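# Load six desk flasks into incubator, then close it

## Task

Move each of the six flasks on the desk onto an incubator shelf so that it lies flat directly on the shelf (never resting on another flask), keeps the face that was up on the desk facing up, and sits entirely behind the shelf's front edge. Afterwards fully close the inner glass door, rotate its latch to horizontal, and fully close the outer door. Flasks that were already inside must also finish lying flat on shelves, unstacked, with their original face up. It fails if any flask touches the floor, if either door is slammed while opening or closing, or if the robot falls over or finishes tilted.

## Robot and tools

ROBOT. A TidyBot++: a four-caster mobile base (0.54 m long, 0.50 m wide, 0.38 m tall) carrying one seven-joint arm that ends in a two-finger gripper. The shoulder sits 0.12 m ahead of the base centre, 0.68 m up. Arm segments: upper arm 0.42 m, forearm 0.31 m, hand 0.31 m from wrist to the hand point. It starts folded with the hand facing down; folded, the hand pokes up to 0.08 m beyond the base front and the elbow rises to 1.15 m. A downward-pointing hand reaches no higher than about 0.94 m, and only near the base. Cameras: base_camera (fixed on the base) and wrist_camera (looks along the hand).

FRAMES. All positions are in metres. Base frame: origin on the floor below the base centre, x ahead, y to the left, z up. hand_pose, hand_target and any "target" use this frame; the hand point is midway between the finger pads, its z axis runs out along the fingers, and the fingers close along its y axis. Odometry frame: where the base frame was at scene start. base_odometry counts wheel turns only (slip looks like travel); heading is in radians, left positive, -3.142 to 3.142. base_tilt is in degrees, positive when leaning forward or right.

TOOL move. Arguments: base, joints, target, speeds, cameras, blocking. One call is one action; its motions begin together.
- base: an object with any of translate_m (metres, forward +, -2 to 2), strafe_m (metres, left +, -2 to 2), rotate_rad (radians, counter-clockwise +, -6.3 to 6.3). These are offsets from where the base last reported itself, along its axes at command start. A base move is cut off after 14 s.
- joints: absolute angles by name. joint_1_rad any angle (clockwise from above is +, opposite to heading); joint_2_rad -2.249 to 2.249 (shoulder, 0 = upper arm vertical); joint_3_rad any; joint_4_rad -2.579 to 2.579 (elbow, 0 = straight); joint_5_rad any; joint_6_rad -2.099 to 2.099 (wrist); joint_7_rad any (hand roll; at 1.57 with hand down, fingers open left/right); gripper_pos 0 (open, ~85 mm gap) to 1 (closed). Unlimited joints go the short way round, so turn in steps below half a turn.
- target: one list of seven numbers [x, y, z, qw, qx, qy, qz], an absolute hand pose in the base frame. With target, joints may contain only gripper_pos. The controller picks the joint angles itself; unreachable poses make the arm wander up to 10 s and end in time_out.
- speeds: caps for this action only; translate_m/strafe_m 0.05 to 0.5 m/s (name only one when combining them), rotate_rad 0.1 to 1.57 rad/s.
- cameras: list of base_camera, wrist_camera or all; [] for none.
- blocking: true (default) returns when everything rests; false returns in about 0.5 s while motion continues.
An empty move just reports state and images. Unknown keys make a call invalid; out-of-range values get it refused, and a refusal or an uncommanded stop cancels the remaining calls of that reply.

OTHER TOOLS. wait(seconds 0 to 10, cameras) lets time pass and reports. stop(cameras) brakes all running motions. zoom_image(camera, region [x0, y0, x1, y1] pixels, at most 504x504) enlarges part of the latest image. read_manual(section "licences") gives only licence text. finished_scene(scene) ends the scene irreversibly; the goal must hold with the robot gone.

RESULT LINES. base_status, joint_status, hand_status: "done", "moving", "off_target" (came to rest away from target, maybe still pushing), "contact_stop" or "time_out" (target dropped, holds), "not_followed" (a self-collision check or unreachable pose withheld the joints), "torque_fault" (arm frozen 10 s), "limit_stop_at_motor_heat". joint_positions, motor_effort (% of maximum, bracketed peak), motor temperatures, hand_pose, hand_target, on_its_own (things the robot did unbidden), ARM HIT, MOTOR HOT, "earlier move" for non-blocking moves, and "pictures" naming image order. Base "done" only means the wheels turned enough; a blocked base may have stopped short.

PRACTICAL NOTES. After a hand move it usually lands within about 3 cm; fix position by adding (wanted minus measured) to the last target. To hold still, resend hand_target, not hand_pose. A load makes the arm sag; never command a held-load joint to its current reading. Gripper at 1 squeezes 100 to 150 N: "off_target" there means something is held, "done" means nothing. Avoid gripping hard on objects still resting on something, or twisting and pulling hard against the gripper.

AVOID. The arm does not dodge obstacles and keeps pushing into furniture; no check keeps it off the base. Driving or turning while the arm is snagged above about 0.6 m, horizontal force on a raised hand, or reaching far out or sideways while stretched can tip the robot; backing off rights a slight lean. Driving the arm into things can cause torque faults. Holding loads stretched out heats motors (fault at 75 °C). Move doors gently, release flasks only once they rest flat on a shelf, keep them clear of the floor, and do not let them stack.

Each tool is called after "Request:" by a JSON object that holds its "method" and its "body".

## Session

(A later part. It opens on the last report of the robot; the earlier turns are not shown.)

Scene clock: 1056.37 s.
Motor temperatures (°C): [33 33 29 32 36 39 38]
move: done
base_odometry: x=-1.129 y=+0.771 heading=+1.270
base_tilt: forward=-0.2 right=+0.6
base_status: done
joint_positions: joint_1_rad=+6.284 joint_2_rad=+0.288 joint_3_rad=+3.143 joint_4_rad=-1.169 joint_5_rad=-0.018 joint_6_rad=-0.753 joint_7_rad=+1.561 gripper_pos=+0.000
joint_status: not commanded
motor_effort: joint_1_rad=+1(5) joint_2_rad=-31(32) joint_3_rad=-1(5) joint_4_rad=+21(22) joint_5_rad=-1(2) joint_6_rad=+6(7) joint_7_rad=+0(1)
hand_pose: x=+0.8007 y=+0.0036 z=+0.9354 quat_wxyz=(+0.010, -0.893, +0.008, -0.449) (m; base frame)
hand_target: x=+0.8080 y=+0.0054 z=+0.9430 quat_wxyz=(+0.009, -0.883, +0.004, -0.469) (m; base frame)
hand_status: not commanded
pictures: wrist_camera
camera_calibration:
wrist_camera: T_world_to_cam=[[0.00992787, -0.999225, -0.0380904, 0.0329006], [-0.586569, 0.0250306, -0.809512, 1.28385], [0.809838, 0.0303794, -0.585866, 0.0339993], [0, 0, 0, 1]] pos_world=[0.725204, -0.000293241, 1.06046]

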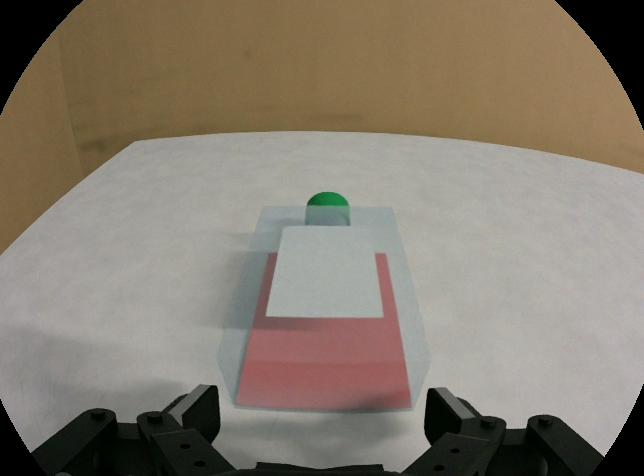

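Request:
{"method": "move", "body": {"base": {"translate_m":0.012}, "speeds": {"translate_m":0.05}, "cameras": ["wrist_camera"]}}

Request:
{"method": "zoom_image", "body": {"camera": "wrist_camera", "region": [180, 330, 460, 476]}}

Scene clock: 1060.57 s.
Motor temperatures (°C): [33 33 29 32 36 39 38]
move: done
base_odometry: x=-1.125 y=+0.783 heading=+1.271
base_tilt: forward=-0.3 right=+0.6
base_status: done
joint_positions: joint_1_rad=+6.284 joint_2_rad=+0.288 joint_3_rad=+3.143 joint_4_rad=-1.169 joint_5_rad=-0.018 joint_6_rad=-0.753 joint_7_rad=+1.561 gripper_pos=+0.000
joint_status: not commanded
motor_effort: joint_1_rad=+0(2) joint_2_rad=-31(33) joint_3_rad=-1(2) joint_4_rad=+21(22) joint_5_rad=-1(1) joint_6_rad=+6(7) joint_7_rad=+0(1)
hand_pose: x=+0.8008 y=+0.0036 z=+0.9352 quat_wxyz=(+0.010, -0.893, +0.008, -0.449) (m; base frame)
hand_target: x=+0.8080 y=+0.0054 z=+0.9430 quat_wxyz=(+0.009, -0.883, +0.004, -0.469) (m; base frame)
hand_status: not commanded
pictures: wrist_camera
camera_calibration:
wrist_camera: T_world_to_cam=[[0.00992475, -0.999225, -0.0380881, 0.0328909], [-0.586636, 0.0250281, -0.809464, 1.2838], [0.80979, 0.0303776, -0.585933, 0.0338255], [0, 0, 0, 1]] pos_world=[0.725404, -0.000293248, 1.06026]

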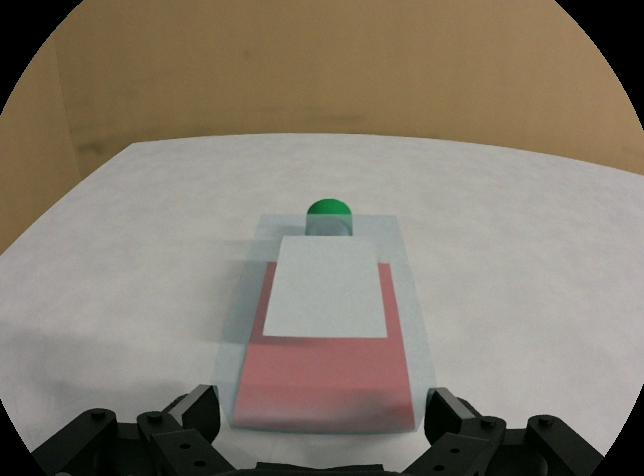

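Scaled by 1.800.

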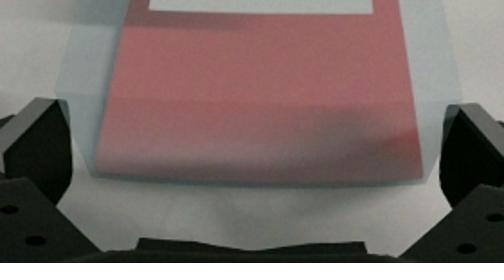

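Request:
{"method": "move", "body": {"base": {"translate_m":0.025}, "speeds": {"translate_m":0.05}, "cameras": ["wrist_camera"]}}

Scene clock: 1062.53 s.
Motor temperatures (°C): [33 33 29 32 36 39 38]
move: done
base_odometry: x=-1.118 y=+0.807 heading=+1.271
base_tilt: forward=-0.3 right=+0.5
base_status: done
joint_positions: joint_1_rad=+6.284 joint_2_rad=+0.288 joint_3_rad=+3.143 joint_4_rad=-1.169 joint_5_rad=-0.018 joint_6_rad=-0.753 joint_7_rad=+1.561 gripper_pos=+0.000
joint_status: not commanded
motor_effort: joint_1_rad=+0(1) joint_2_rad=-30(34) joint_3_rad=-2(2) joint_4_rad=+21(21) joint_5_rad=-1(1) joint_6_rad=+6(7) joint_7_rad=+0(1)
hand_pose: x=+0.8008 y=+0.0036 z=+0.9353 quat_wxyz=(+0.010, -0.893, +0.008, -0.449) (m; base frame)
hand_target: x=+0.8080 y=+0.0054 z=+0.9430 quat_wxyz=(+0.009, -0.883, +0.004, -0.469) (m; base frame)
hand_status: not commanded
pictures: wrist_camera
camera_calibration:
wrist_camera: T_world_to_cam=[[0.00993857, -0.999225, -0.0380867, 0.0328832], [-0.58639, 0.0250281, -0.809642, 1.28389], [0.809968, 0.0303804, -0.585687, 0.033494], [0, 0, 0, 1]] pos_world=[0.725405, -0.000293251, 1.06036]

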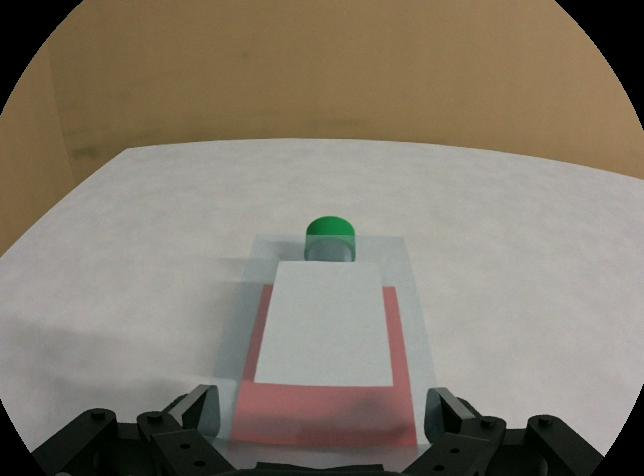

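Request:
{"method": "zoom_image", "body": {"camera": "wrist_camera", "region": [180, 330, 460, 476]}}

Scaled by 1.800.

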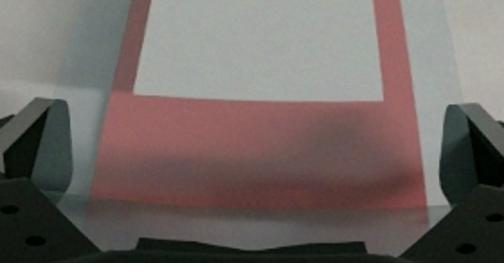

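Request:
{"method": "move", "body": {"joints": {"gripper_pos":0.14}, "cameras": ["wrist_camera"]}}

Scene clock: 1067.37 s.
Motor temperatures (°C): [33 33 29 32 36 39 38]
move: off_target
base_odometry: x=-1.118 y=+0.807 heading=+1.271
base_tilt: forward=-0.2 right=+0.5
base_status: not commanded
joint_positions: joint_1_rad=+6.284 joint_2_rad=+0.288 joint_3_rad=+3.143 joint_4_rad=-1.169 joint_5_rad=-0.018 joint_6_rad=-0.750 joint_7_rad=+1.561 gripper_pos=+0.044
joint_status: gripper_pos off_target (ended at +0.044, target +0.140)
motor_effort: joint_1_rad=+0(0) joint_2_rad=-29(31) joint_3_rad=+0(2) joint_4_rad=+20(22) joint_5_rad=-1(2) joint_6_rad=+6(7) joint_7_rad=+0(1)
hand_pose: x=+0.8011 y=+0.0036 z=+0.9362 quat_wxyz=(+0.010, -0.893, +0.008, -0.450) (m; base frame)
hand_target: x=+0.8080 y=+0.0054 z=+0.9430 quat_wxyz=(+0.009, -0.883, +0.004, -0.469) (m; base frame)
hand_status: not commanded
pictures: wrist_camera
camera_calibration:
wrist_camera: T_world_to_cam=[[0.0100396, -0.999225, -0.0380606, 0.0328094], [-0.584185, 0.0250305, -0.811235, 1.28449], [0.811558, 0.0303789, -0.583481, 0.0304807], [0, 0, 0, 1]] pos_world=[0.725311, -0.000293241, 1.06105]

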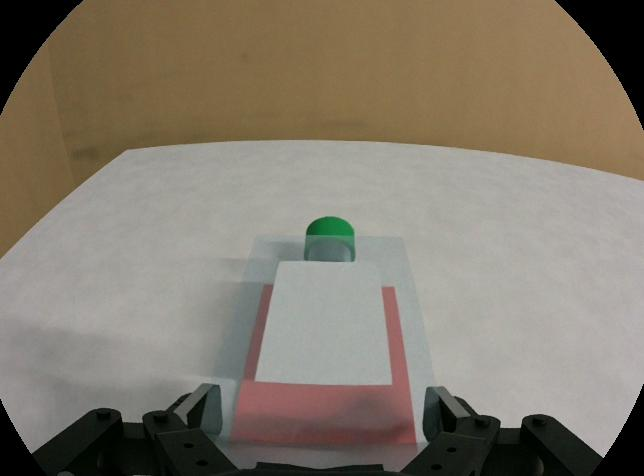

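Gripped (0.044). Lift.

Request:
{"method": "move", "body": {"joints": {"joint_2_rad":0.275,"joint_4_rad":-1.1,"joint_6_rad":-0.84}, "cameras": ["wrist_camera"]}}

Request:
{"method": "move", "body": {"joints": {"gripper_pos":0.25}, "cameras": []}}

Request:
{"method": "move", "body": {"joints": {"joint_2_rad":0.28,"joint_4_rad":-0.98,"joint_6_rad":-0.98}, "cameras": ["wrist_camera"]}}

Scene clock: 1069.73 s.
Motor temperatures (°C): [33 33 29 32 36 39 38]
move: done
base_odometry: x=-1.118 y=+0.807 heading=+1.271
base_tilt: forward=-0.3 right=+0.6
base_status: not commanded
joint_positions: joint_1_rad=+6.284 joint_2_rad=+0.288 joint_3_rad=+3.143 joint_4_rad=-1.125 joint_5_rad=-0.018 joint_6_rad=-0.798 joint_7_rad=+1.561 gripper_pos=+0.044
joint_status: all done
motor_effort: joint_1_rad=+0(0) joint_2_rad=-31(33) joint_3_rad=-1(2) joint_4_rad=+22(23) joint_5_rad=+0(1) joint_6_rad=+7(8) joint_7_rad=-1(1)
hand_pose: x=+0.7984 y=+0.0038 z=+0.9490 quat_wxyz=(+0.010, -0.894, +0.008, -0.449) (m; base frame)
hand_target: x=+0.7905 y=+0.0060 z=+0.9610 quat_wxyz=(+0.010, -0.895, +0.003, -0.447) (m; base frame)
hand_status: not commanded
pictures: wrist_camera
camera_calibration:
wrist_camera: T_world_to_cam=[[0.0107276, -0.999222, -0.0379543, 0.0328162], [-0.587384, 0.0244206, -0.80894, 1.29368], [0.809237, 0.0309717, -0.586665, 0.0450195], [0, 0, 0, 1]] pos_world=[0.723102, -0.000195994, 1.07416]

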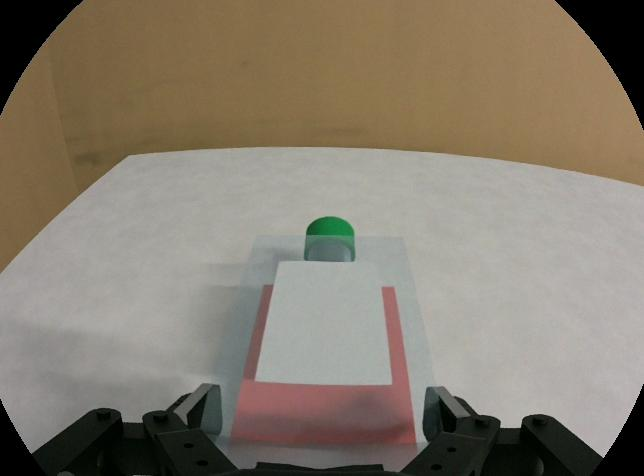

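Scene clock: 1070.27 s.
Motor temperatures (°C): [33 33 29 32 36 39 38]
move: off_target
base_odometry: x=-1.118 y=+0.807 heading=+1.271
base_tilt: forward=-0.2 right=+0.6
base_status: not commanded
joint_positions: joint_1_rad=+6.284 joint_2_rad=+0.288 joint_3_rad=+3.143 joint_4_rad=-1.125 joint_5_rad=-0.018 joint_6_rad=-0.798 joint_7_rad=+1.561 gripper_pos=+0.044
joint_status: gripper_pos off_target (ended at +0.044, target +0.250)
motor_effort: joint_1_rad=+0(0) joint_2_rad=-32(32) joint_3_rad=+0(2) joint_4_rad=+22(22) joint_5_rad=-1(1) joint_6_rad=+7(7) joint_7_rad=+0(1)
hand_pose: x=+0.7984 y=+0.0038 z=+0.9490 quat_wxyz=(+0.010, -0.894, +0.008, -0.449) (m; base frame)
hand_target: x=+0.7905 y=+0.0060 z=+0.9610 quat_wxyz=(+0.010, -0.895, +0.003, -0.447) (m; base frame)
hand_status: not commanded
pictures: none
No camera images: "cameras" was empty.

Scene clock: 1071.50 s.
Motor temperatures (°C): [33 33 29 32 36 39 38]
move: done
base_odometry: x=-1.118 y=+0.807 heading=+1.271
base_tilt: forward=-0.2 right=+0.6
base_status: not commanded
joint_positions: joint_1_rad=+6.284 joint_2_rad=+0.288 joint_3_rad=+3.143 joint_4_rad=-1.005 joint_5_rad=-0.018 joint_6_rad=-0.908 joint_7_rad=+1.561 gripper_pos=+0.044
joint_status: all done
motor_effort: joint_1_rad=+0(1) joint_2_rad=-31(33) joint_3_rad=-1(2) joint_4_rad=+21(23) joint_5_rad=+0(1) joint_6_rad=+7(8) joint_7_rad=+0(1)
hand_pose: x=+0.7922 y=+0.0042 z=+0.9882 quat_wxyz=(+0.010, -0.891, +0.007, -0.453) (m; base frame)
hand_target: x=+0.7787 y=+0.0065 z=+0.9893 quat_wxyz=(+0.010, -0.900, +0.001, -0.436) (m; base frame)
hand_status: not commanded
pictures: wrist_camera
camera_calibration:
wrist_camera: T_world_to_cam=[[0.0129704, -0.999215, -0.0374327, 0.0325646], [-0.57928, 0.0230049, -0.814804, 1.32112], [0.815025, 0.0322523, -0.578527, 0.0604301], [0, 0, 0, 1]] pos_world=[0.715625, 0.000197714, 1.11264]

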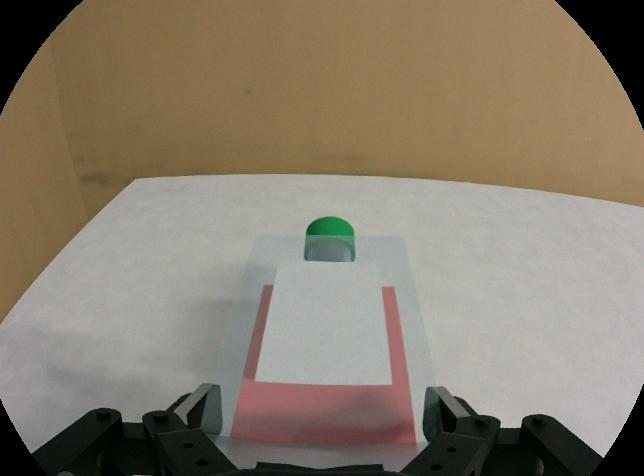

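Request:
{"method": "move", "body": {"base": {"translate_m":-0.62}, "speeds": {"translate_m":0.3}, "cameras": []}}

Request:
{"method": "move", "body": {"base": {"translate_m":-0.335,"strafe_m":-1.218,"rotate_rad":-1.648}, "speeds": {"translate_m":0.35,"rotate_rad":0.5}, "joints": {"joint_1_rad":0.0}}}

Scene clock: 1077.60 s.
Motor temperatures (°C): [33 33 29 32 36 39 38]
move: done
base_odometry: x=-1.302 y=+0.214 heading=+1.271
base_tilt: forward=-0.3 right=+0.6
base_status: done
joint_positions: joint_1_rad=+6.284 joint_2_rad=+0.287 joint_3_rad=+3.143 joint_4_rad=-1.005 joint_5_rad=-0.018 joint_6_rad=-0.913 joint_7_rad=+1.561 gripper_pos=+0.044
joint_status: not commanded
motor_effort: joint_1_rad=+0(2) joint_2_rad=-30(35) joint_3_rad=-1(2) joint_4_rad=+21(22) joint_5_rad=+0(1) joint_6_rad=+7(8) joint_7_rad=+0(1)
hand_pose: x=+0.7913 y=+0.0042 z=+0.9872 quat_wxyz=(+0.010, -0.892, +0.007, -0.451) (m; base frame)
hand_target: x=+0.7787 y=+0.0065 z=+0.9893 quat_wxyz=(+0.010, -0.900, +0.001, -0.436) (m; base frame)
hand_status: not commanded
pictures: none
No camera images: "cameras" was empty.

Scene clock: 1082.20 s.
Motor temperatures (°C): [32 33 29 32 36 39 38]
move: done
base_odometry: x=-0.237 y=-0.465 heading=-0.378
base_tilt: forward=-0.2 right=+0.5
base_status: done
joint_positions: joint_1_rad=+6.287 joint_2_rad=+0.288 joint_3_rad=+3.143 joint_4_rad=-1.005 joint_5_rad=-0.018 joint_6_rad=-0.913 joint_7_rad=+1.561 gripper_pos=+0.044
joint_status: all done
motor_effort: joint_1_rad=+0(7) joint_2_rad=-29(35) joint_3_rad=-1(4) joint_4_rad=+21(22) joint_5_rad=-1(2) joint_6_rad=+7(7) joint_7_rad=+0(1)
hand_pose: x=+0.7916 y=+0.0022 z=+0.9864 quat_wxyz=(+0.009, -0.893, +0.008, -0.451) (m; base frame)
hand_target: x=+0.7787 y=+0.0065 z=+0.9893 quat_wxyz=(+0.010, -0.900, +0.001, -0.436) (m; base frame)
hand_status: not commanded
pictures: base_camera, wrist_camera
camera_calibration:
wrist_camera: T_world_to_cam=[[0.00970949, -0.999256, -0.0373294, 0.0329404], [-0.583874, 0.0246409, -0.81147, 1.31967], [0.811786, 0.0296746, -0.5832, 0.0671245], [0, 0, 0, 1]] pos_world=[0.715712, -0.00159388, 1.11125]

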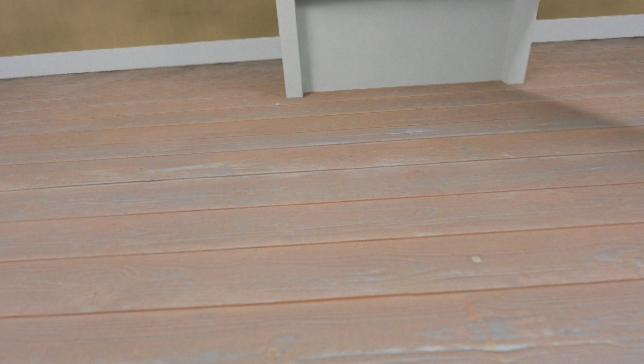

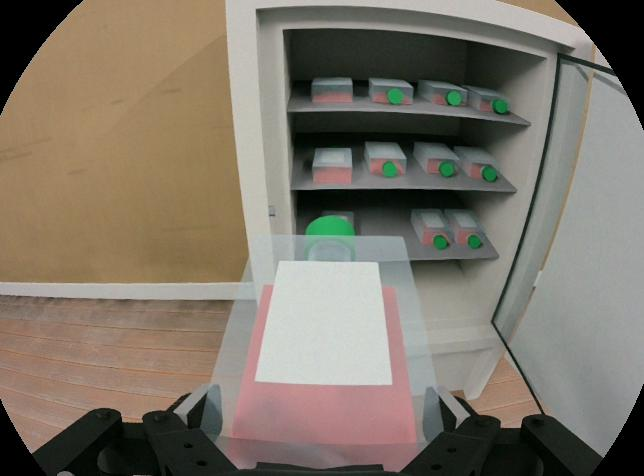

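Request:
{"method": "zoom_image", "body": {"camera": "base_camera", "region": [260, 0, 560, 170]}}

Scaled by 1.680.

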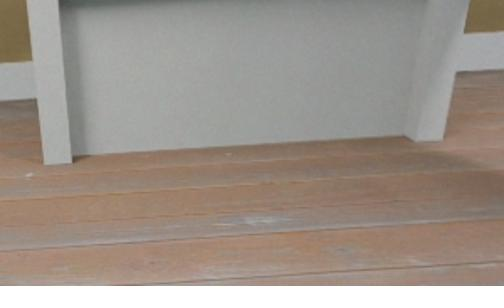

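Request:
{"method": "zoom_image", "body": {"camera": "wrist_camera", "region": [270, 60, 550, 280]}}

Scaled by 1.800.

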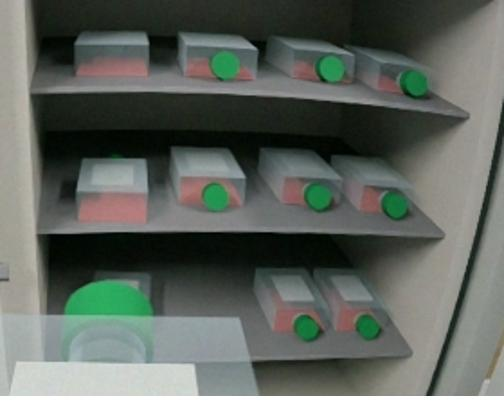

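Request:
{"method": "move", "body": {"base": {"translate_m":0.245,"strafe_m":-0.132,"rotate_rad":-0.045}, "speeds": {"translate_m":0.2}}}

Request:
{"method": "zoom_image", "body": {"camera": "base_camera", "region": [220, 0, 640, 220]}}

Scene clock: 1093.93 s.
Motor temperatures (°C): [32 33 29 32 36 39 38]
move: done
base_odometry: x=-0.058 y=-0.678 heading=-0.424
base_tilt: forward=-0.2 right=+0.6
base_status: done
joint_positions: joint_1_rad=+6.286 joint_2_rad=+0.288 joint_3_rad=+3.143 joint_4_rad=-1.005 joint_5_rad=-0.018 joint_6_rad=-0.914 joint_7_rad=+1.561 gripper_pos=+0.044
joint_status: not commanded
motor_effort: joint_1_rad=+0(4) joint_2_rad=-30(35) joint_3_rad=-1(3) joint_4_rad=+21(22) joint_5_rad=+0(1) joint_6_rad=+7(8) joint_7_rad=+0(1)
hand_pose: x=+0.7911 y=+0.0030 z=+0.9868 quat_wxyz=(+0.010, -0.893, +0.008, -0.451) (m; base frame)
hand_target: x=+0.7787 y=+0.0065 z=+0.9893 quat_wxyz=(+0.010, -0.900, +0.001, -0.436) (m; base frame)
hand_status: not commanded
pictures: base_camera, wrist_camera
camera_calibration:
wrist_camera: T_world_to_cam=[[0.0110278, -0.999235, -0.0375267, 0.0329318], [-0.584117, 0.0240228, -0.811314, 1.31975], [0.811594, 0.030867, -0.583405, 0.068029], [0, 0, 0, 1]] pos_world=[0.715312, -0.000897283, 1.11165]

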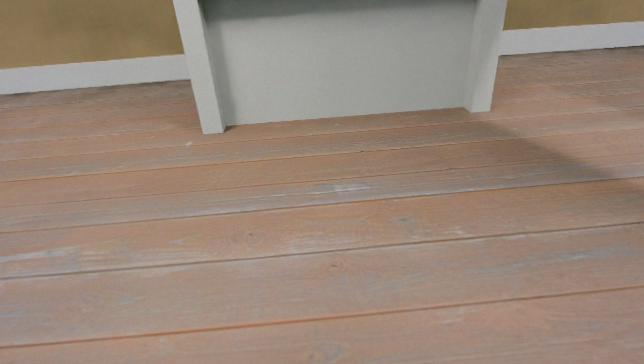

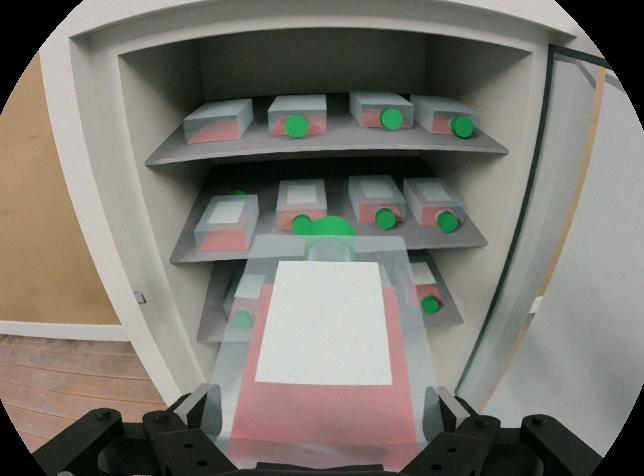

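Scaled by 1.200.

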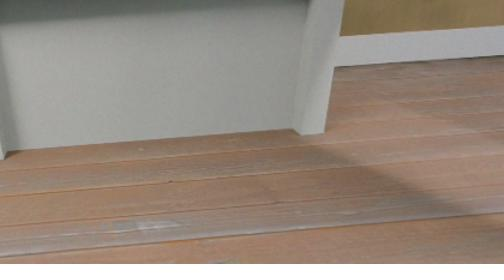

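Request:
{"method": "move", "body": {"base": {"strafe_m":-0.03,"rotate_rad":0.035}, "speeds": {"strafe_m":0.1}, "joints": {"joint_2_rad":0.37,"joint_4_rad":-1.4,"joint_6_rad":-0.43}, "cameras": []}}

Request:
{"method": "move", "body": {"joints": {"joint_2_rad":0.46,"joint_4_rad":-1.815,"joint_6_rad":0.115}}}

Scene clock: 1107.50 s.
Motor temperatures (°C): [32 33 29 32 36 39 38]
move: done
base_odometry: x=-0.070 y=-0.706 heading=-0.389
base_tilt: forward=-0.2 right=+0.5
base_status: done
joint_positions: joint_1_rad=+6.285 joint_2_rad=+0.366 joint_3_rad=+3.141 joint_4_rad=-1.389 joint_5_rad=-0.018 joint_6_rad=-0.498 joint_7_rad=+1.561 gripper_pos=+0.044
joint_status: all done
motor_effort: joint_1_rad=+0(3) joint_2_rad=-33(37) joint_3_rad=-2(4) joint_4_rad=+21(23) joint_5_rad=-1(2) joint_6_rad=+7(8) joint_7_rad=-1(1)
hand_pose: x=+0.8202 y=+0.0028 z=+0.8211 quat_wxyz=(+0.009, -0.903, +0.010, -0.430) (m; base frame)
hand_target: x=+0.8310 y=+0.0039 z=+0.8287 quat_wxyz=(+0.008, -0.891, +0.006, -0.454) (m; base frame)
hand_status: not commanded
pictures: none
No camera images: "cameras" was empty.

Scene clock: 1109.40 s.
Motor temperatures (°C): [32 33 29 32 36 39 38]
move: done
base_odometry: x=-0.070 y=-0.706 heading=-0.389
base_tilt: forward=-0.3 right=+0.6
base_status: not commanded
joint_positions: joint_1_rad=+6.285 joint_2_rad=+0.451 joint_3_rad=+3.141 joint_4_rad=-1.801 joint_5_rad=-0.018 joint_6_rad=+0.047 joint_7_rad=+1.561 gripper_pos=+0.044
joint_status: all done
motor_effort: joint_1_rad=+0(0) joint_2_rad=-33(37) joint_3_rad=-1(2) joint_4_rad=+18(21) joint_5_rad=-1(1) joint_6_rad=+7(8) joint_7_rad=+0(1)
hand_pose: x=+0.7975 y=+0.0000 z=+0.6785 quat_wxyz=(+0.005, -0.892, +0.013, -0.452) (m; base frame)
hand_target: x=+0.8042 y=+0.0006 z=+0.6823 quat_wxyz=(+0.004, -0.882, +0.009, -0.471) (m; base frame)
hand_status: not commanded
pictures: base_camera, wrist_camera
camera_calibration:
wrist_camera: T_world_to_cam=[[-0.00246949, -0.999397, -0.0346211, 0.0270275], [-0.581873, 0.0295928, -0.812741, 1.07262], [0.813276, 0.018138, -0.581596, -0.119416], [0, 0, 0, 1]] pos_world=[0.721314, -0.00256457, 0.803247]

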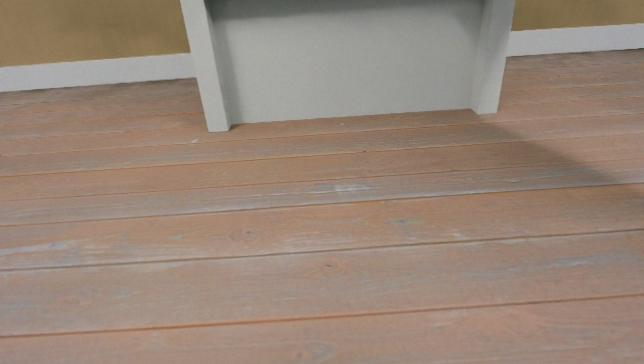

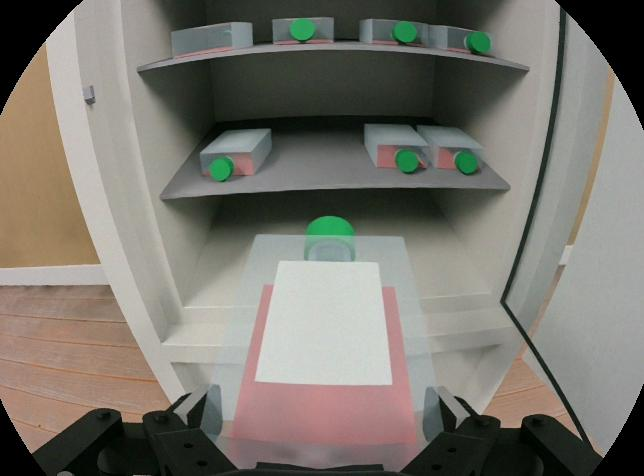

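Request:
{"method": "zoom_image", "body": {"camera": "wrist_camera", "region": [150, 100, 520, 260]}}

Scaled by 1.362.

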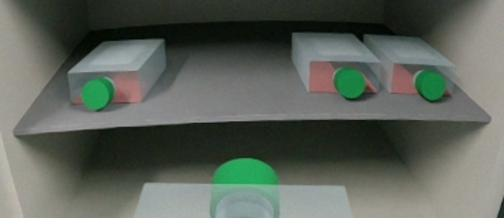

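Request:
{"method": "move", "body": {"base": {"translate_m":0.3,"strafe_m":0.009}, "speeds": {"translate_m":0.15}}}

Scene clock: 1117.50 s.
Motor temperatures (°C): [32 33 29 32 36 39 38]
move: done
base_odometry: x=+0.211 y=-0.811 heading=-0.389
base_tilt: forward=-0.3 right=+0.6
base_status: done
joint_positions: joint_1_rad=+6.285 joint_2_rad=+0.452 joint_3_rad=+3.141 joint_4_rad=-1.803 joint_5_rad=-0.018 joint_6_rad=+0.052 joint_7_rad=+1.561 gripper_pos=+0.044
joint_status: not commanded
motor_effort: joint_1_rad=+0(1) joint_2_rad=-33(35) joint_3_rad=-1(2) joint_4_rad=+18(19) joint_5_rad=-1(1) joint_6_rad=+7(8) joint_7_rad=+0(1)
hand_pose: x=+0.7976 y=-0.0001 z=+0.6776 quat_wxyz=(+0.005, -0.892, +0.013, -0.452) (m; base frame)
hand_target: x=+0.8042 y=+0.0006 z=+0.6823 quat_wxyz=(+0.004, -0.882, +0.009, -0.471) (m; base frame)
hand_status: not commanded
pictures: base_camera, wrist_camera
camera_calibration:
wrist_camera: T_world_to_cam=[[-0.00250157, -0.999399, -0.0345684, 0.0269738], [-0.580698, 0.0295947, -0.813581, 1.07163], [0.814115, 0.0180386, -0.580423, -0.121549], [0, 0, 0, 1]] pos_world=[0.721318, -0.00256446, 0.802242]

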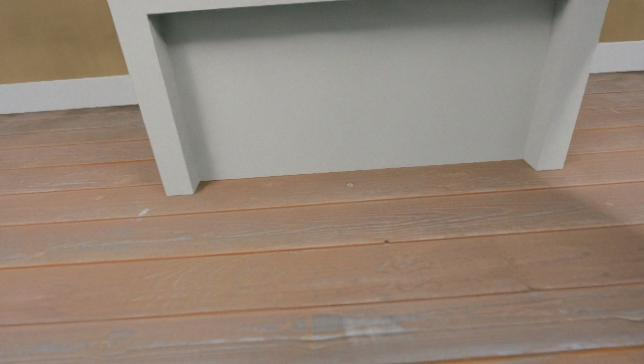

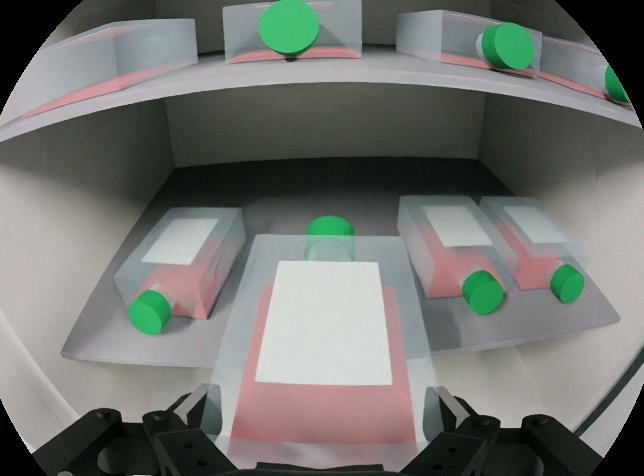

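Request:
{"method": "move", "body": {"base": {"translate_m":0.155}, "speeds": {"translate_m":0.1}, "cameras": ["wrist_camera"]}}

Request:
{"method": "move", "body": {"joints": {"joint_2_rad":0.49,"joint_4_rad":-1.88,"joint_6_rad":0.19}, "cameras": ["wrist_camera"]}}

Scene clock: 1123.77 s.
Motor temperatures (°C): [32 33 29 32 36 39 38]
move: done
base_odometry: x=+0.355 y=-0.870 heading=-0.389
base_tilt: forward=-0.3 right=+0.6
base_status: done
joint_positions: joint_1_rad=+6.285 joint_2_rad=+0.454 joint_3_rad=+3.141 joint_4_rad=-1.804 joint_5_rad=-0.018 joint_6_rad=+0.053 joint_7_rad=+1.561 gripper_pos=+0.044
joint_status: not commanded
motor_effort: joint_1_rad=+0(2) joint_2_rad=-33(35) joint_3_rad=-1(3) joint_4_rad=+18(19) joint_5_rad=-1(1) joint_6_rad=+7(8) joint_7_rad=+0(1)
hand_pose: x=+0.7973 y=-0.0001 z=+0.6763 quat_wxyz=(+0.005, -0.892, +0.013, -0.452) (m; base frame)
hand_target: x=+0.8042 y=+0.0006 z=+0.6823 quat_wxyz=(+0.004, -0.882, +0.009, -0.471) (m; base frame)
hand_status: not commanded
pictures: wrist_camera
camera_calibration:
wrist_camera: T_world_to_cam=[[-0.00255599, -0.999399, -0.034564, 0.0269679], [-0.581984, 0.0295942, -0.812662, 1.07079], [0.813196, 0.0180385, -0.58171, -0.120465], [0, 0, 0, 1]] pos_world=[0.721214, -0.00256446, 0.801047]

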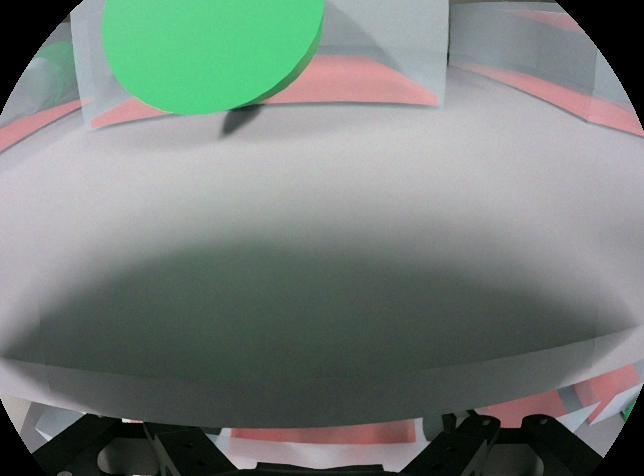

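Scene clock: 1124.87 s.
Motor temperatures (°C): [32 33 29 32 36 39 38]
move: done
base_odometry: x=+0.355 y=-0.870 heading=-0.389
base_tilt: forward=-0.3 right=+0.6
base_status: not commanded
joint_positions: joint_1_rad=+6.285 joint_2_rad=+0.478 joint_3_rad=+3.141 joint_4_rad=-1.868 joint_5_rad=-0.018 joint_6_rad=+0.128 joint_7_rad=+1.561 gripper_pos=+0.044
joint_status: all done
motor_effort: joint_1_rad=+0(0) joint_2_rad=-33(35) joint_3_rad=-1(2) joint_4_rad=+17(18) joint_5_rad=+0(1) joint_6_rad=+7(8) joint_7_rad=+1(1)
hand_pose: x=+0.7855 y=-0.0005 z=+0.6476 quat_wxyz=(+0.005, -0.895, +0.013, -0.445) (m; base frame)
hand_target: x=+0.7915 y=+0.0002 z=+0.6496 quat_wxyz=(+0.003, -0.887, +0.010, -0.462) (m; base frame)
hand_status: not commanded
pictures: wrist_camera
camera_calibration:
wrist_camera: T_world_to_cam=[[-0.00403045, -0.999424, -0.0336863, 0.0261567], [-0.593104, 0.029511, -0.804585, 1.04408], [0.805116, 0.0167366, -0.592881, -0.113931], [0, 0, 0, 1]] pos_world=[0.711083, -0.00276341, 0.773387]

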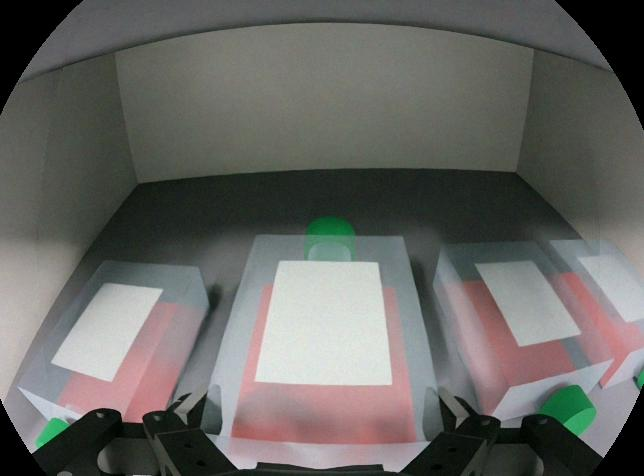

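Request:
{"method": "move", "body": {"base": {"translate_m":0.02}, "speeds": {"translate_m":0.06}, "joints": {"joint_2_rad":0.51,"joint_4_rad":-1.92,"joint_6_rad":0.25}, "cameras": ["wrist_camera"]}}

Request:
{"method": "move", "body": {"joints": {"joint_2_rad":0.53,"joint_4_rad":-1.945,"joint_6_rad":0.295}, "cameras": ["wrist_camera"]}}

Scene clock: 1128.73 s.
Motor temperatures (°C): [32 33 29 32 36 39 38]
move: done
base_odometry: x=+0.373 y=-0.878 heading=-0.389
base_tilt: forward=-0.3 right=+0.6
base_status: done
joint_positions: joint_1_rad=+6.285 joint_2_rad=+0.500 joint_3_rad=+3.141 joint_4_rad=-1.905 joint_5_rad=-0.018 joint_6_rad=+0.189 joint_7_rad=+1.561 gripper_pos=+0.044
joint_status: all done
motor_effort: joint_1_rad=+0(1) joint_2_rad=-33(36) joint_3_rad=-1(2) joint_4_rad=+16(17) joint_5_rad=-1(1) joint_6_rad=+7(8) joint_7_rad=-1(1)
hand_pose: x=+0.7808 y=-0.0008 z=+0.6309 quat_wxyz=(+0.004, -0.895, +0.014, -0.447) (m; base frame)
hand_target: x=+0.7850 y=-0.0002 z=+0.6328 quat_wxyz=(+0.002, -0.887, +0.010, -0.462) (m; base frame)
hand_status: not commanded
pictures: wrist_camera
camera_calibration:
wrist_camera: T_world_to_cam=[[-0.0047228, -0.999448, -0.0328962, 0.0252587], [-0.591, 0.0293263, -0.806139, 1.02721], [0.806658, 0.0156344, -0.590812, -0.122589], [0, 0, 0, 1]] pos_world=[0.706089, -0.00296291, 0.75648]

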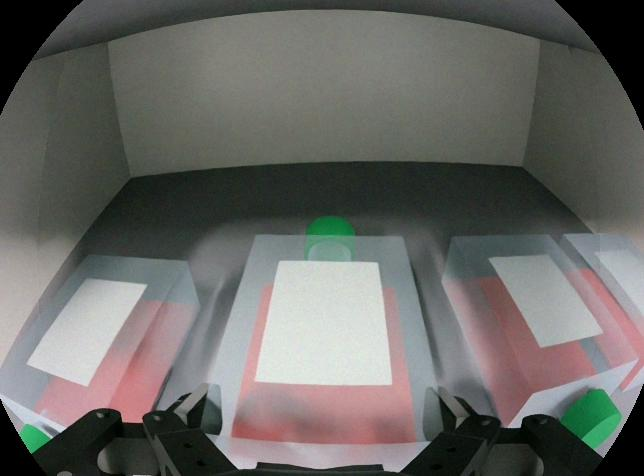

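Scene clock: 1129.43 s.
Motor temperatures (°C): [32 33 29 32 36 39 38]
move: done
base_odometry: x=+0.373 y=-0.878 heading=-0.389
base_tilt: forward=-0.3 right=+0.5
base_status: not commanded
joint_positions: joint_1_rad=+6.285 joint_2_rad=+0.515 joint_3_rad=+3.141 joint_4_rad=-1.930 joint_5_rad=-0.018 joint_6_rad=+0.237 joint_7_rad=+1.561 gripper_pos=+0.044
joint_status: all done
motor_effort: joint_1_rad=+0(0) joint_2_rad=-33(34) joint_3_rad=-1(2) joint_4_rad=+16(17) joint_5_rad=+0(1) joint_6_rad=+7(8) joint_7_rad=+0(1)
hand_pose: x=+0.7781 y=-0.0011 z=+0.6215 quat_wxyz=(+0.004, -0.893, +0.014, -0.450) (m; base frame)
hand_target: x=+0.7814 y=-0.0005 z=+0.6196 quat_wxyz=(+0.002, -0.887, +0.010, -0.462) (m; base frame)
hand_status: not commanded
pictures: wrist_camera
camera_calibration:
wrist_camera: T_world_to_cam=[[-0.00510321, -0.999467, -0.0322508, 0.0244974], [-0.585058, 0.0291394, -0.810468, 1.01602], [0.810975, 0.0147326, -0.584895, -0.132987], [0, 0, 0, 1]] pos_world=[0.702405, -0.00316264, 0.746459]

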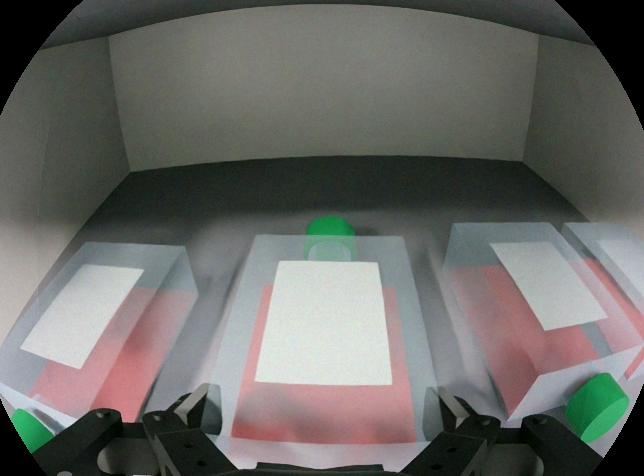

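Request:
{"method": "move", "body": {"joints": {"joint_2_rad":0.542,"joint_4_rad":-1.962,"joint_6_rad":0.325}, "cameras": []}}

Request:
{"method": "move", "body": {"joints": {"joint_2_rad":0.552,"joint_4_rad":-1.975,"joint_6_rad":0.345}, "cameras": ["wrist_camera"]}}

Scene clock: 1131.93 s.
Motor temperatures (°C): [32 33 29 32 36 39 38]
move: done
base_odometry: x=+0.373 y=-0.878 heading=-0.389
base_tilt: forward=-0.3 right=+0.5
base_status: not commanded
joint_positions: joint_1_rad=+6.285 joint_2_rad=+0.524 joint_3_rad=+3.141 joint_4_rad=-1.947 joint_5_rad=-0.018 joint_6_rad=+0.268 joint_7_rad=+1.561 gripper_pos=+0.044
joint_status: all done
motor_effort: joint_1_rad=+0(0) joint_2_rad=-31(34) joint_3_rad=-1(2) joint_4_rad=+14(16) joint_5_rad=-1(1) joint_6_rad=+6(9) joint_7_rad=+0(1)
hand_pose: x=+0.7761 y=-0.0012 z=+0.6161 quat_wxyz=(+0.004, -0.892, +0.014, -0.452) (m; base frame)
hand_target: x=+0.7786 y=-0.0006 z=+0.6118 quat_wxyz=(+0.002, -0.886, +0.010, -0.463) (m; base frame)
hand_status: not commanded
pictures: none
No camera images: "cameras" was empty.

Scene clock: 1132.50 s.
Motor temperatures (°C): [32 33 29 32 36 39 38]
move: done
base_odometry: x=+0.373 y=-0.878 heading=-0.389
base_tilt: forward=-0.2 right=+0.6
base_status: not commanded
joint_positions: joint_1_rad=+6.285 joint_2_rad=+0.525 joint_3_rad=+3.141 joint_4_rad=-1.956 joint_5_rad=-0.018 joint_6_rad=+0.288 joint_7_rad=+1.561 gripper_pos=+0.044
joint_status: all done
motor_effort: joint_1_rad=+1(1) joint_2_rad=-32(33) joint_3_rad=-1(2) joint_4_rad=+15(15) joint_5_rad=-1(1) joint_6_rad=+6(7) joint_7_rad=+1(1)
hand_pose: x=+0.7760 y=-0.0013 z=+0.6164 quat_wxyz=(+0.003, -0.889, +0.014, -0.457) (m; base frame)
hand_target: x=+0.7758 y=-0.0008 z=+0.6046 quat_wxyz=(+0.001, -0.887, +0.010, -0.462) (m; base frame)
hand_status: not commanded
pictures: wrist_camera
camera_calibration:
wrist_camera: T_world_to_cam=[[-0.00516448, -0.999488, -0.0315741, 0.0237171], [-0.572035, 0.028851, -0.819722, 1.00634], [0.820213, 0.013828, -0.571891, -0.149422], [0, 0, 0, 1]] pos_world=[0.698341, -0.00326271, 0.740213]

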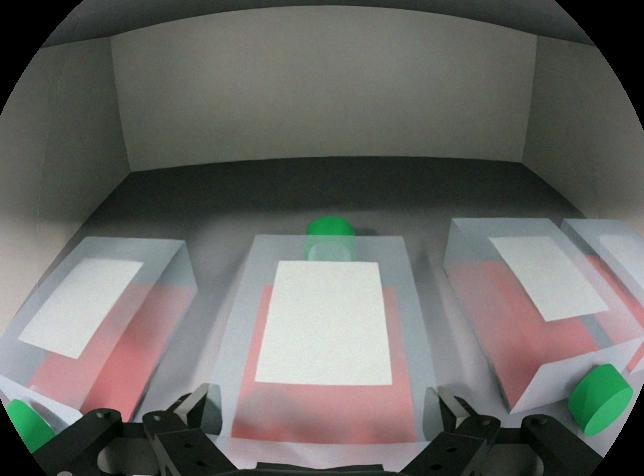

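Request:
{"method": "move", "body": {"joints": {"joint_2_rad":0.565,"joint_4_rad":-1.985,"joint_6_rad":0.335}, "cameras": []}}

Request:
{"method": "move", "body": {"joints": {"joint_2_rad":0.575,"joint_4_rad":-1.995,"joint_6_rad":0.335}, "cameras": ["wrist_camera"]}}

Scene clock: 1134.77 s.
Motor temperatures (°C): [32 33 29 32 36 39 38]
move: off_target
base_odometry: x=+0.373 y=-0.878 heading=-0.389
base_tilt: forward=-0.3 right=+0.6
base_status: not commanded
joint_positions: joint_1_rad=+6.285 joint_2_rad=+0.526 joint_3_rad=+3.141 joint_4_rad=-1.956 joint_5_rad=-0.018 joint_6_rad=+0.289 joint_7_rad=+1.561 gripper_pos=+0.044
joint_status: joint_2_rad off_target (ended at +0.526, target +0.565); the others done
motor_effort: joint_1_rad=+1(1) joint_2_rad=-28(32) joint_3_rad=-1(1) joint_4_rad=+12(15) joint_5_rad=-1(1) joint_6_rad=+5(6) joint_7_rad=-1(1)
hand_pose: x=+0.7759 y=-0.0013 z=+0.6161 quat_wxyz=(+0.003, -0.889, +0.014, -0.457) (m; base frame)
hand_target: x=+0.7685 y=-0.0007 z=+0.5893 quat_wxyz=(+0.001, -0.895, +0.010, -0.447) (m; base frame)
hand_status: not commanded
pictures: none
No camera images: "cameras" was empty.

Scene clock: 1135.27 s.
Motor temperatures (°C): [32 33 29 32 36 39 38]
move: off_target
base_odometry: x=+0.373 y=-0.878 heading=-0.389
base_tilt: forward=-0.3 right=+0.5
base_status: not commanded
joint_positions: joint_1_rad=+6.285 joint_2_rad=+0.526 joint_3_rad=+3.141 joint_4_rad=-1.958 joint_5_rad=-0.018 joint_6_rad=+0.294 joint_7_rad=+1.561 gripper_pos=+0.044
joint_status: joint_2_rad off_target (ended at +0.526, target +0.575); the others done
motor_effort: joint_1_rad=+1(1) joint_2_rad=-27(29) joint_3_rad=+0(1) joint_4_rad=+11(13) joint_5_rad=-1(2) joint_6_rad=+3(5) joint_7_rad=+0(1)
hand_pose: x=+0.7758 y=-0.0014 z=+0.6160 quat_wxyz=(+0.003, -0.889, +0.014, -0.458) (m; base frame)
hand_target: x=+0.7630 y=-0.0007 z=+0.5786 quat_wxyz=(+0.001, -0.899, +0.010, -0.438) (m; base frame)
hand_status: not commanded
pictures: wrist_camera
camera_calibration:
wrist_camera: T_world_to_cam=[[-0.00518602, -0.999489, -0.0315278, 0.0236768], [-0.57044, 0.0288521, -0.820833, 1.00532], [0.821323, 0.0137279, -0.570298, -0.151397], [0, 0, 0, 1]] pos_world=[0.697945, -0.0032626, 0.739607]

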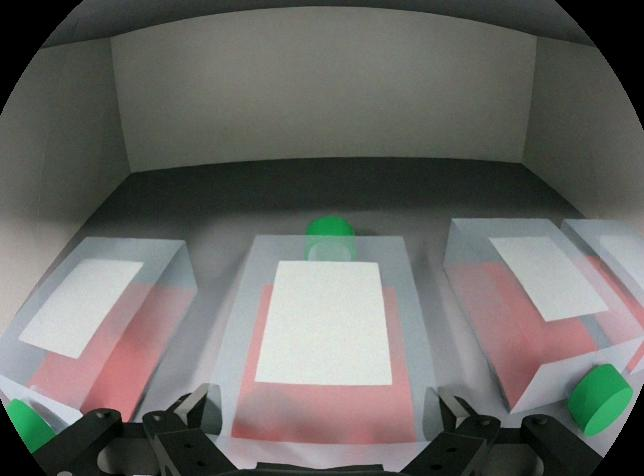

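Contact. Back off, open, retreat.

Request:
{"method": "move", "body": {"joints": {"joint_2_rad":0.555,"joint_4_rad":-1.978,"joint_6_rad":0.335}, "cameras": []}}

Request:
{"method": "move", "body": {"joints": {"gripper_pos":0.0}, "cameras": ["wrist_camera"]}}

Request:
{"method": "move", "body": {"base": {"translate_m":-0.1}, "speeds": {"translate_m":0.08}, "cameras": ["wrist_camera"]}}

Scene clock: 1137.13 s.
Motor temperatures (°C): [32 33 29 32 36 39 38]
move: done
base_odometry: x=+0.373 y=-0.878 heading=-0.389
base_tilt: forward=-0.2 right=+0.6
base_status: not commanded
joint_positions: joint_1_rad=+6.285 joint_2_rad=+0.526 joint_3_rad=+3.141 joint_4_rad=-1.958 joint_5_rad=-0.018 joint_6_rad=+0.294 joint_7_rad=+1.561 gripper_pos=+0.044
joint_status: all done
motor_effort: joint_1_rad=+1(2) joint_2_rad=-28(28) joint_3_rad=-1(1) joint_4_rad=+12(12) joint_5_rad=-1(2) joint_6_rad=+3(4) joint_7_rad=+0(2)
hand_pose: x=+0.7759 y=-0.0014 z=+0.6161 quat_wxyz=(+0.003, -0.889, +0.014, -0.458) (m; base frame)
hand_target: x=+0.7725 y=-0.0007 z=+0.5988 quat_wxyz=(+0.001, -0.891, +0.010, -0.454) (m; base frame)
hand_status: not commanded
pictures: none
No camera images: "cameras" was empty.

Scene clock: 1137.97 s.
Motor temperatures (°C): [32 33 29 32 36 39 38]
move: done
base_odometry: x=+0.373 y=-0.878 heading=-0.389
base_tilt: forward=-0.3 right=+0.5
base_status: not commanded
joint_positions: joint_1_rad=+6.285 joint_2_rad=+0.541 joint_3_rad=+3.141 joint_4_rad=-1.964 joint_5_rad=-0.018 joint_6_rad=+0.294 joint_7_rad=+1.561 gripper_pos=+0.000
joint_status: all done
motor_effort: joint_1_rad=+0(1) joint_2_rad=-30(33) joint_3_rad=-1(2) joint_4_rad=+13(15) joint_5_rad=-1(2) joint_6_rad=+5(7) joint_7_rad=+0(1)
hand_pose: x=+0.7722 y=-0.0014 z=+0.6036 quat_wxyz=(+0.003, -0.894, +0.014, -0.449) (m; base frame)
hand_target: x=+0.7725 y=-0.0007 z=+0.5988 quat_wxyz=(+0.001, -0.891, +0.010, -0.454) (m; base frame)
hand_status: not commanded
pictures: wrist_camera
camera_calibration:
wrist_camera: T_world_to_cam=[[-0.0057556, -0.999488, -0.0314726, 0.0236862], [-0.587307, 0.0288516, -0.80885, 0.99885], [0.809344, 0.0138286, -0.587172, -0.136074], [0, 0, 0, 1]] pos_world=[0.696898, -0.00326271, 0.728767]

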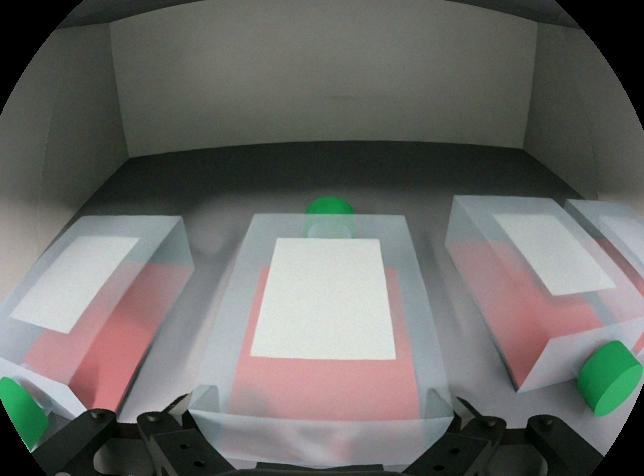

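Scene clock: 1139.77 s.
Motor temperatures (°C): [32 33 29 32 36 39 38]
move: done
base_odometry: x=+0.281 y=-0.840 heading=-0.390
base_tilt: forward=-0.3 right=+0.5
base_status: done
joint_positions: joint_1_rad=+6.285 joint_2_rad=+0.542 joint_3_rad=+3.141 joint_4_rad=-1.965 joint_5_rad=-0.018 joint_6_rad=+0.296 joint_7_rad=+1.561 gripper_pos=+0.000
joint_status: not commanded
motor_effort: joint_1_rad=+0(1) joint_2_rad=-32(33) joint_3_rad=-1(2) joint_4_rad=+14(15) joint_5_rad=-1(2) joint_6_rad=+6(7) joint_7_rad=+1(1)
hand_pose: x=+0.7720 y=-0.0014 z=+0.6033 quat_wxyz=(+0.003, -0.894, +0.014, -0.449) (m; base frame)
hand_target: x=+0.7725 y=-0.0007 z=+0.5988 quat_wxyz=(+0.001, -0.891, +0.010, -0.454) (m; base frame)
hand_status: not commanded
pictures: wrist_camera
camera_calibration:
wrist_camera: T_world_to_cam=[[-0.00583548, -0.999489, -0.0314133, 0.0236913], [-0.587258, 0.0288514, -0.808885, 0.998563], [0.809379, 0.0137275, -0.587127, -0.136087], [0, 0, 0, 1]] pos_world=[0.696699, -0.00326261, 0.728567]

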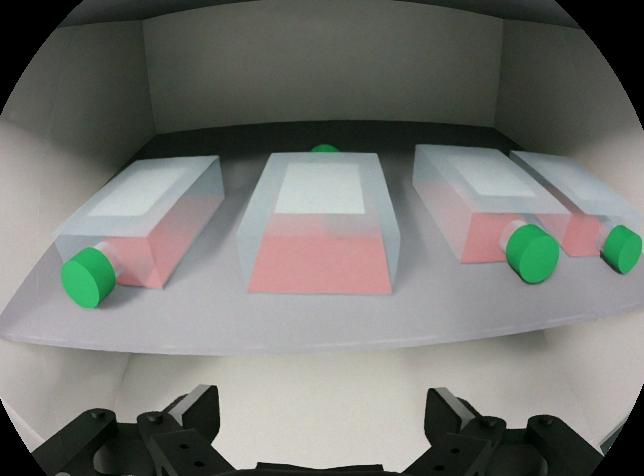

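Request:
{"method": "move", "body": {"base": {"translate_m":-0.6}, "speeds": {"translate_m":0.3}, "cameras": []}}

Request:
{"method": "move", "body": {"joints": {"joint_2_rad":0.318,"joint_4_rad":-0.93,"joint_6_rad":-0.99}}}

Scene clock: 1152.07 s.
Motor temperatures (°C): [32 33 29 32 36 39 38]
move: done
base_odometry: x=-0.274 y=-0.612 heading=-0.389
base_tilt: forward=-0.2 right=+0.5
base_status: done
joint_positions: joint_1_rad=+6.285 joint_2_rad=+0.546 joint_3_rad=+3.142 joint_4_rad=-1.969 joint_5_rad=-0.018 joint_6_rad=+0.296 joint_7_rad=+1.561 gripper_pos=+0.000
joint_status: not commanded
motor_effort: joint_1_rad=+0(2) joint_2_rad=-32(35) joint_3_rad=-2(3) joint_4_rad=+14(15) joint_5_rad=+0(1) joint_6_rad=+6(7) joint_7_rad=+1(1)
hand_pose: x=+0.7701 y=-0.0014 z=+0.5990 quat_wxyz=(+0.003, -0.895, +0.014, -0.445) (m; base frame)
hand_target: x=+0.7725 y=-0.0007 z=+0.5988 quat_wxyz=(+0.001, -0.891, +0.010, -0.454) (m; base frame)
hand_status: not commanded
pictures: none
No camera images: "cameras" was empty.

Scene clock: 1154.77 s.
Motor temperatures (°C): [32 33 29 32 36 39 38]
move: done
base_odometry: x=-0.274 y=-0.612 heading=-0.389
base_tilt: forward=-0.3 right=+0.6
base_status: not commanded
joint_positions: joint_1_rad=+6.285 joint_2_rad=+0.338 joint_3_rad=+3.142 joint_4_rad=-0.955 joint_5_rad=-0.018 joint_6_rad=-0.914 joint_7_rad=+1.561 gripper_pos=+0.000
joint_status: all done
motor_effort: joint_1_rad=+0(0) joint_2_rad=-32(38) joint_3_rad=-1(2) joint_4_rad=+21(21) joint_5_rad=-1(2) joint_6_rad=+6(8) joint_7_rad=+0(1)
hand_pose: x=+0.8114 y=+0.0045 z=+0.9804 quat_wxyz=(+0.011, -0.893, +0.007, -0.451) (m; base frame)
hand_target: x=+0.7932 y=+0.0066 z=+0.9886 quat_wxyz=(+0.010, -0.900, +0.001, -0.437) (m; base frame)
hand_status: not commanded
pictures: base_camera, wrist_camera
camera_calibration:
wrist_camera: T_world_to_cam=[[0.0135684, -0.999188, -0.0379355, 0.0323445], [-0.583608, 0.0228927, -0.811713, 1.32639], [0.811922, 0.0331531, -0.582824, 0.0469737], [0, 0, 0, 1]] pos_world=[0.735514, 0.00039639, 1.10525]

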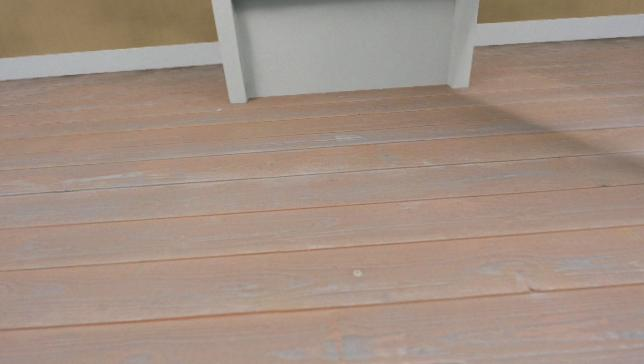

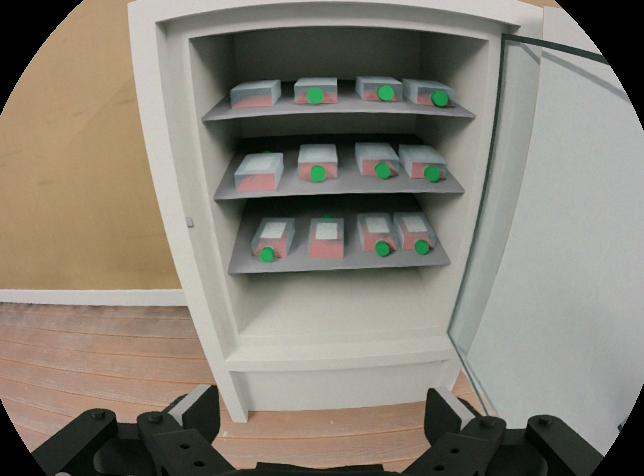

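Request:
{"method": "zoom_image", "body": {"camera": "wrist_camera", "region": [190, 60, 500, 290]}}

Scaled by 1.626.

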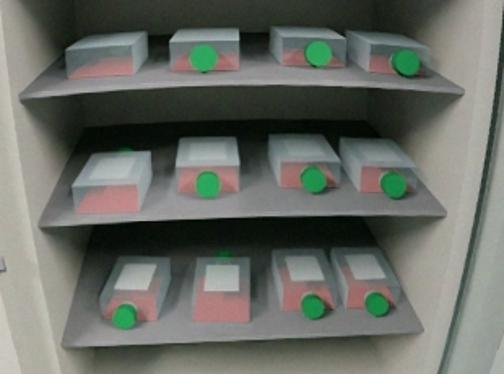

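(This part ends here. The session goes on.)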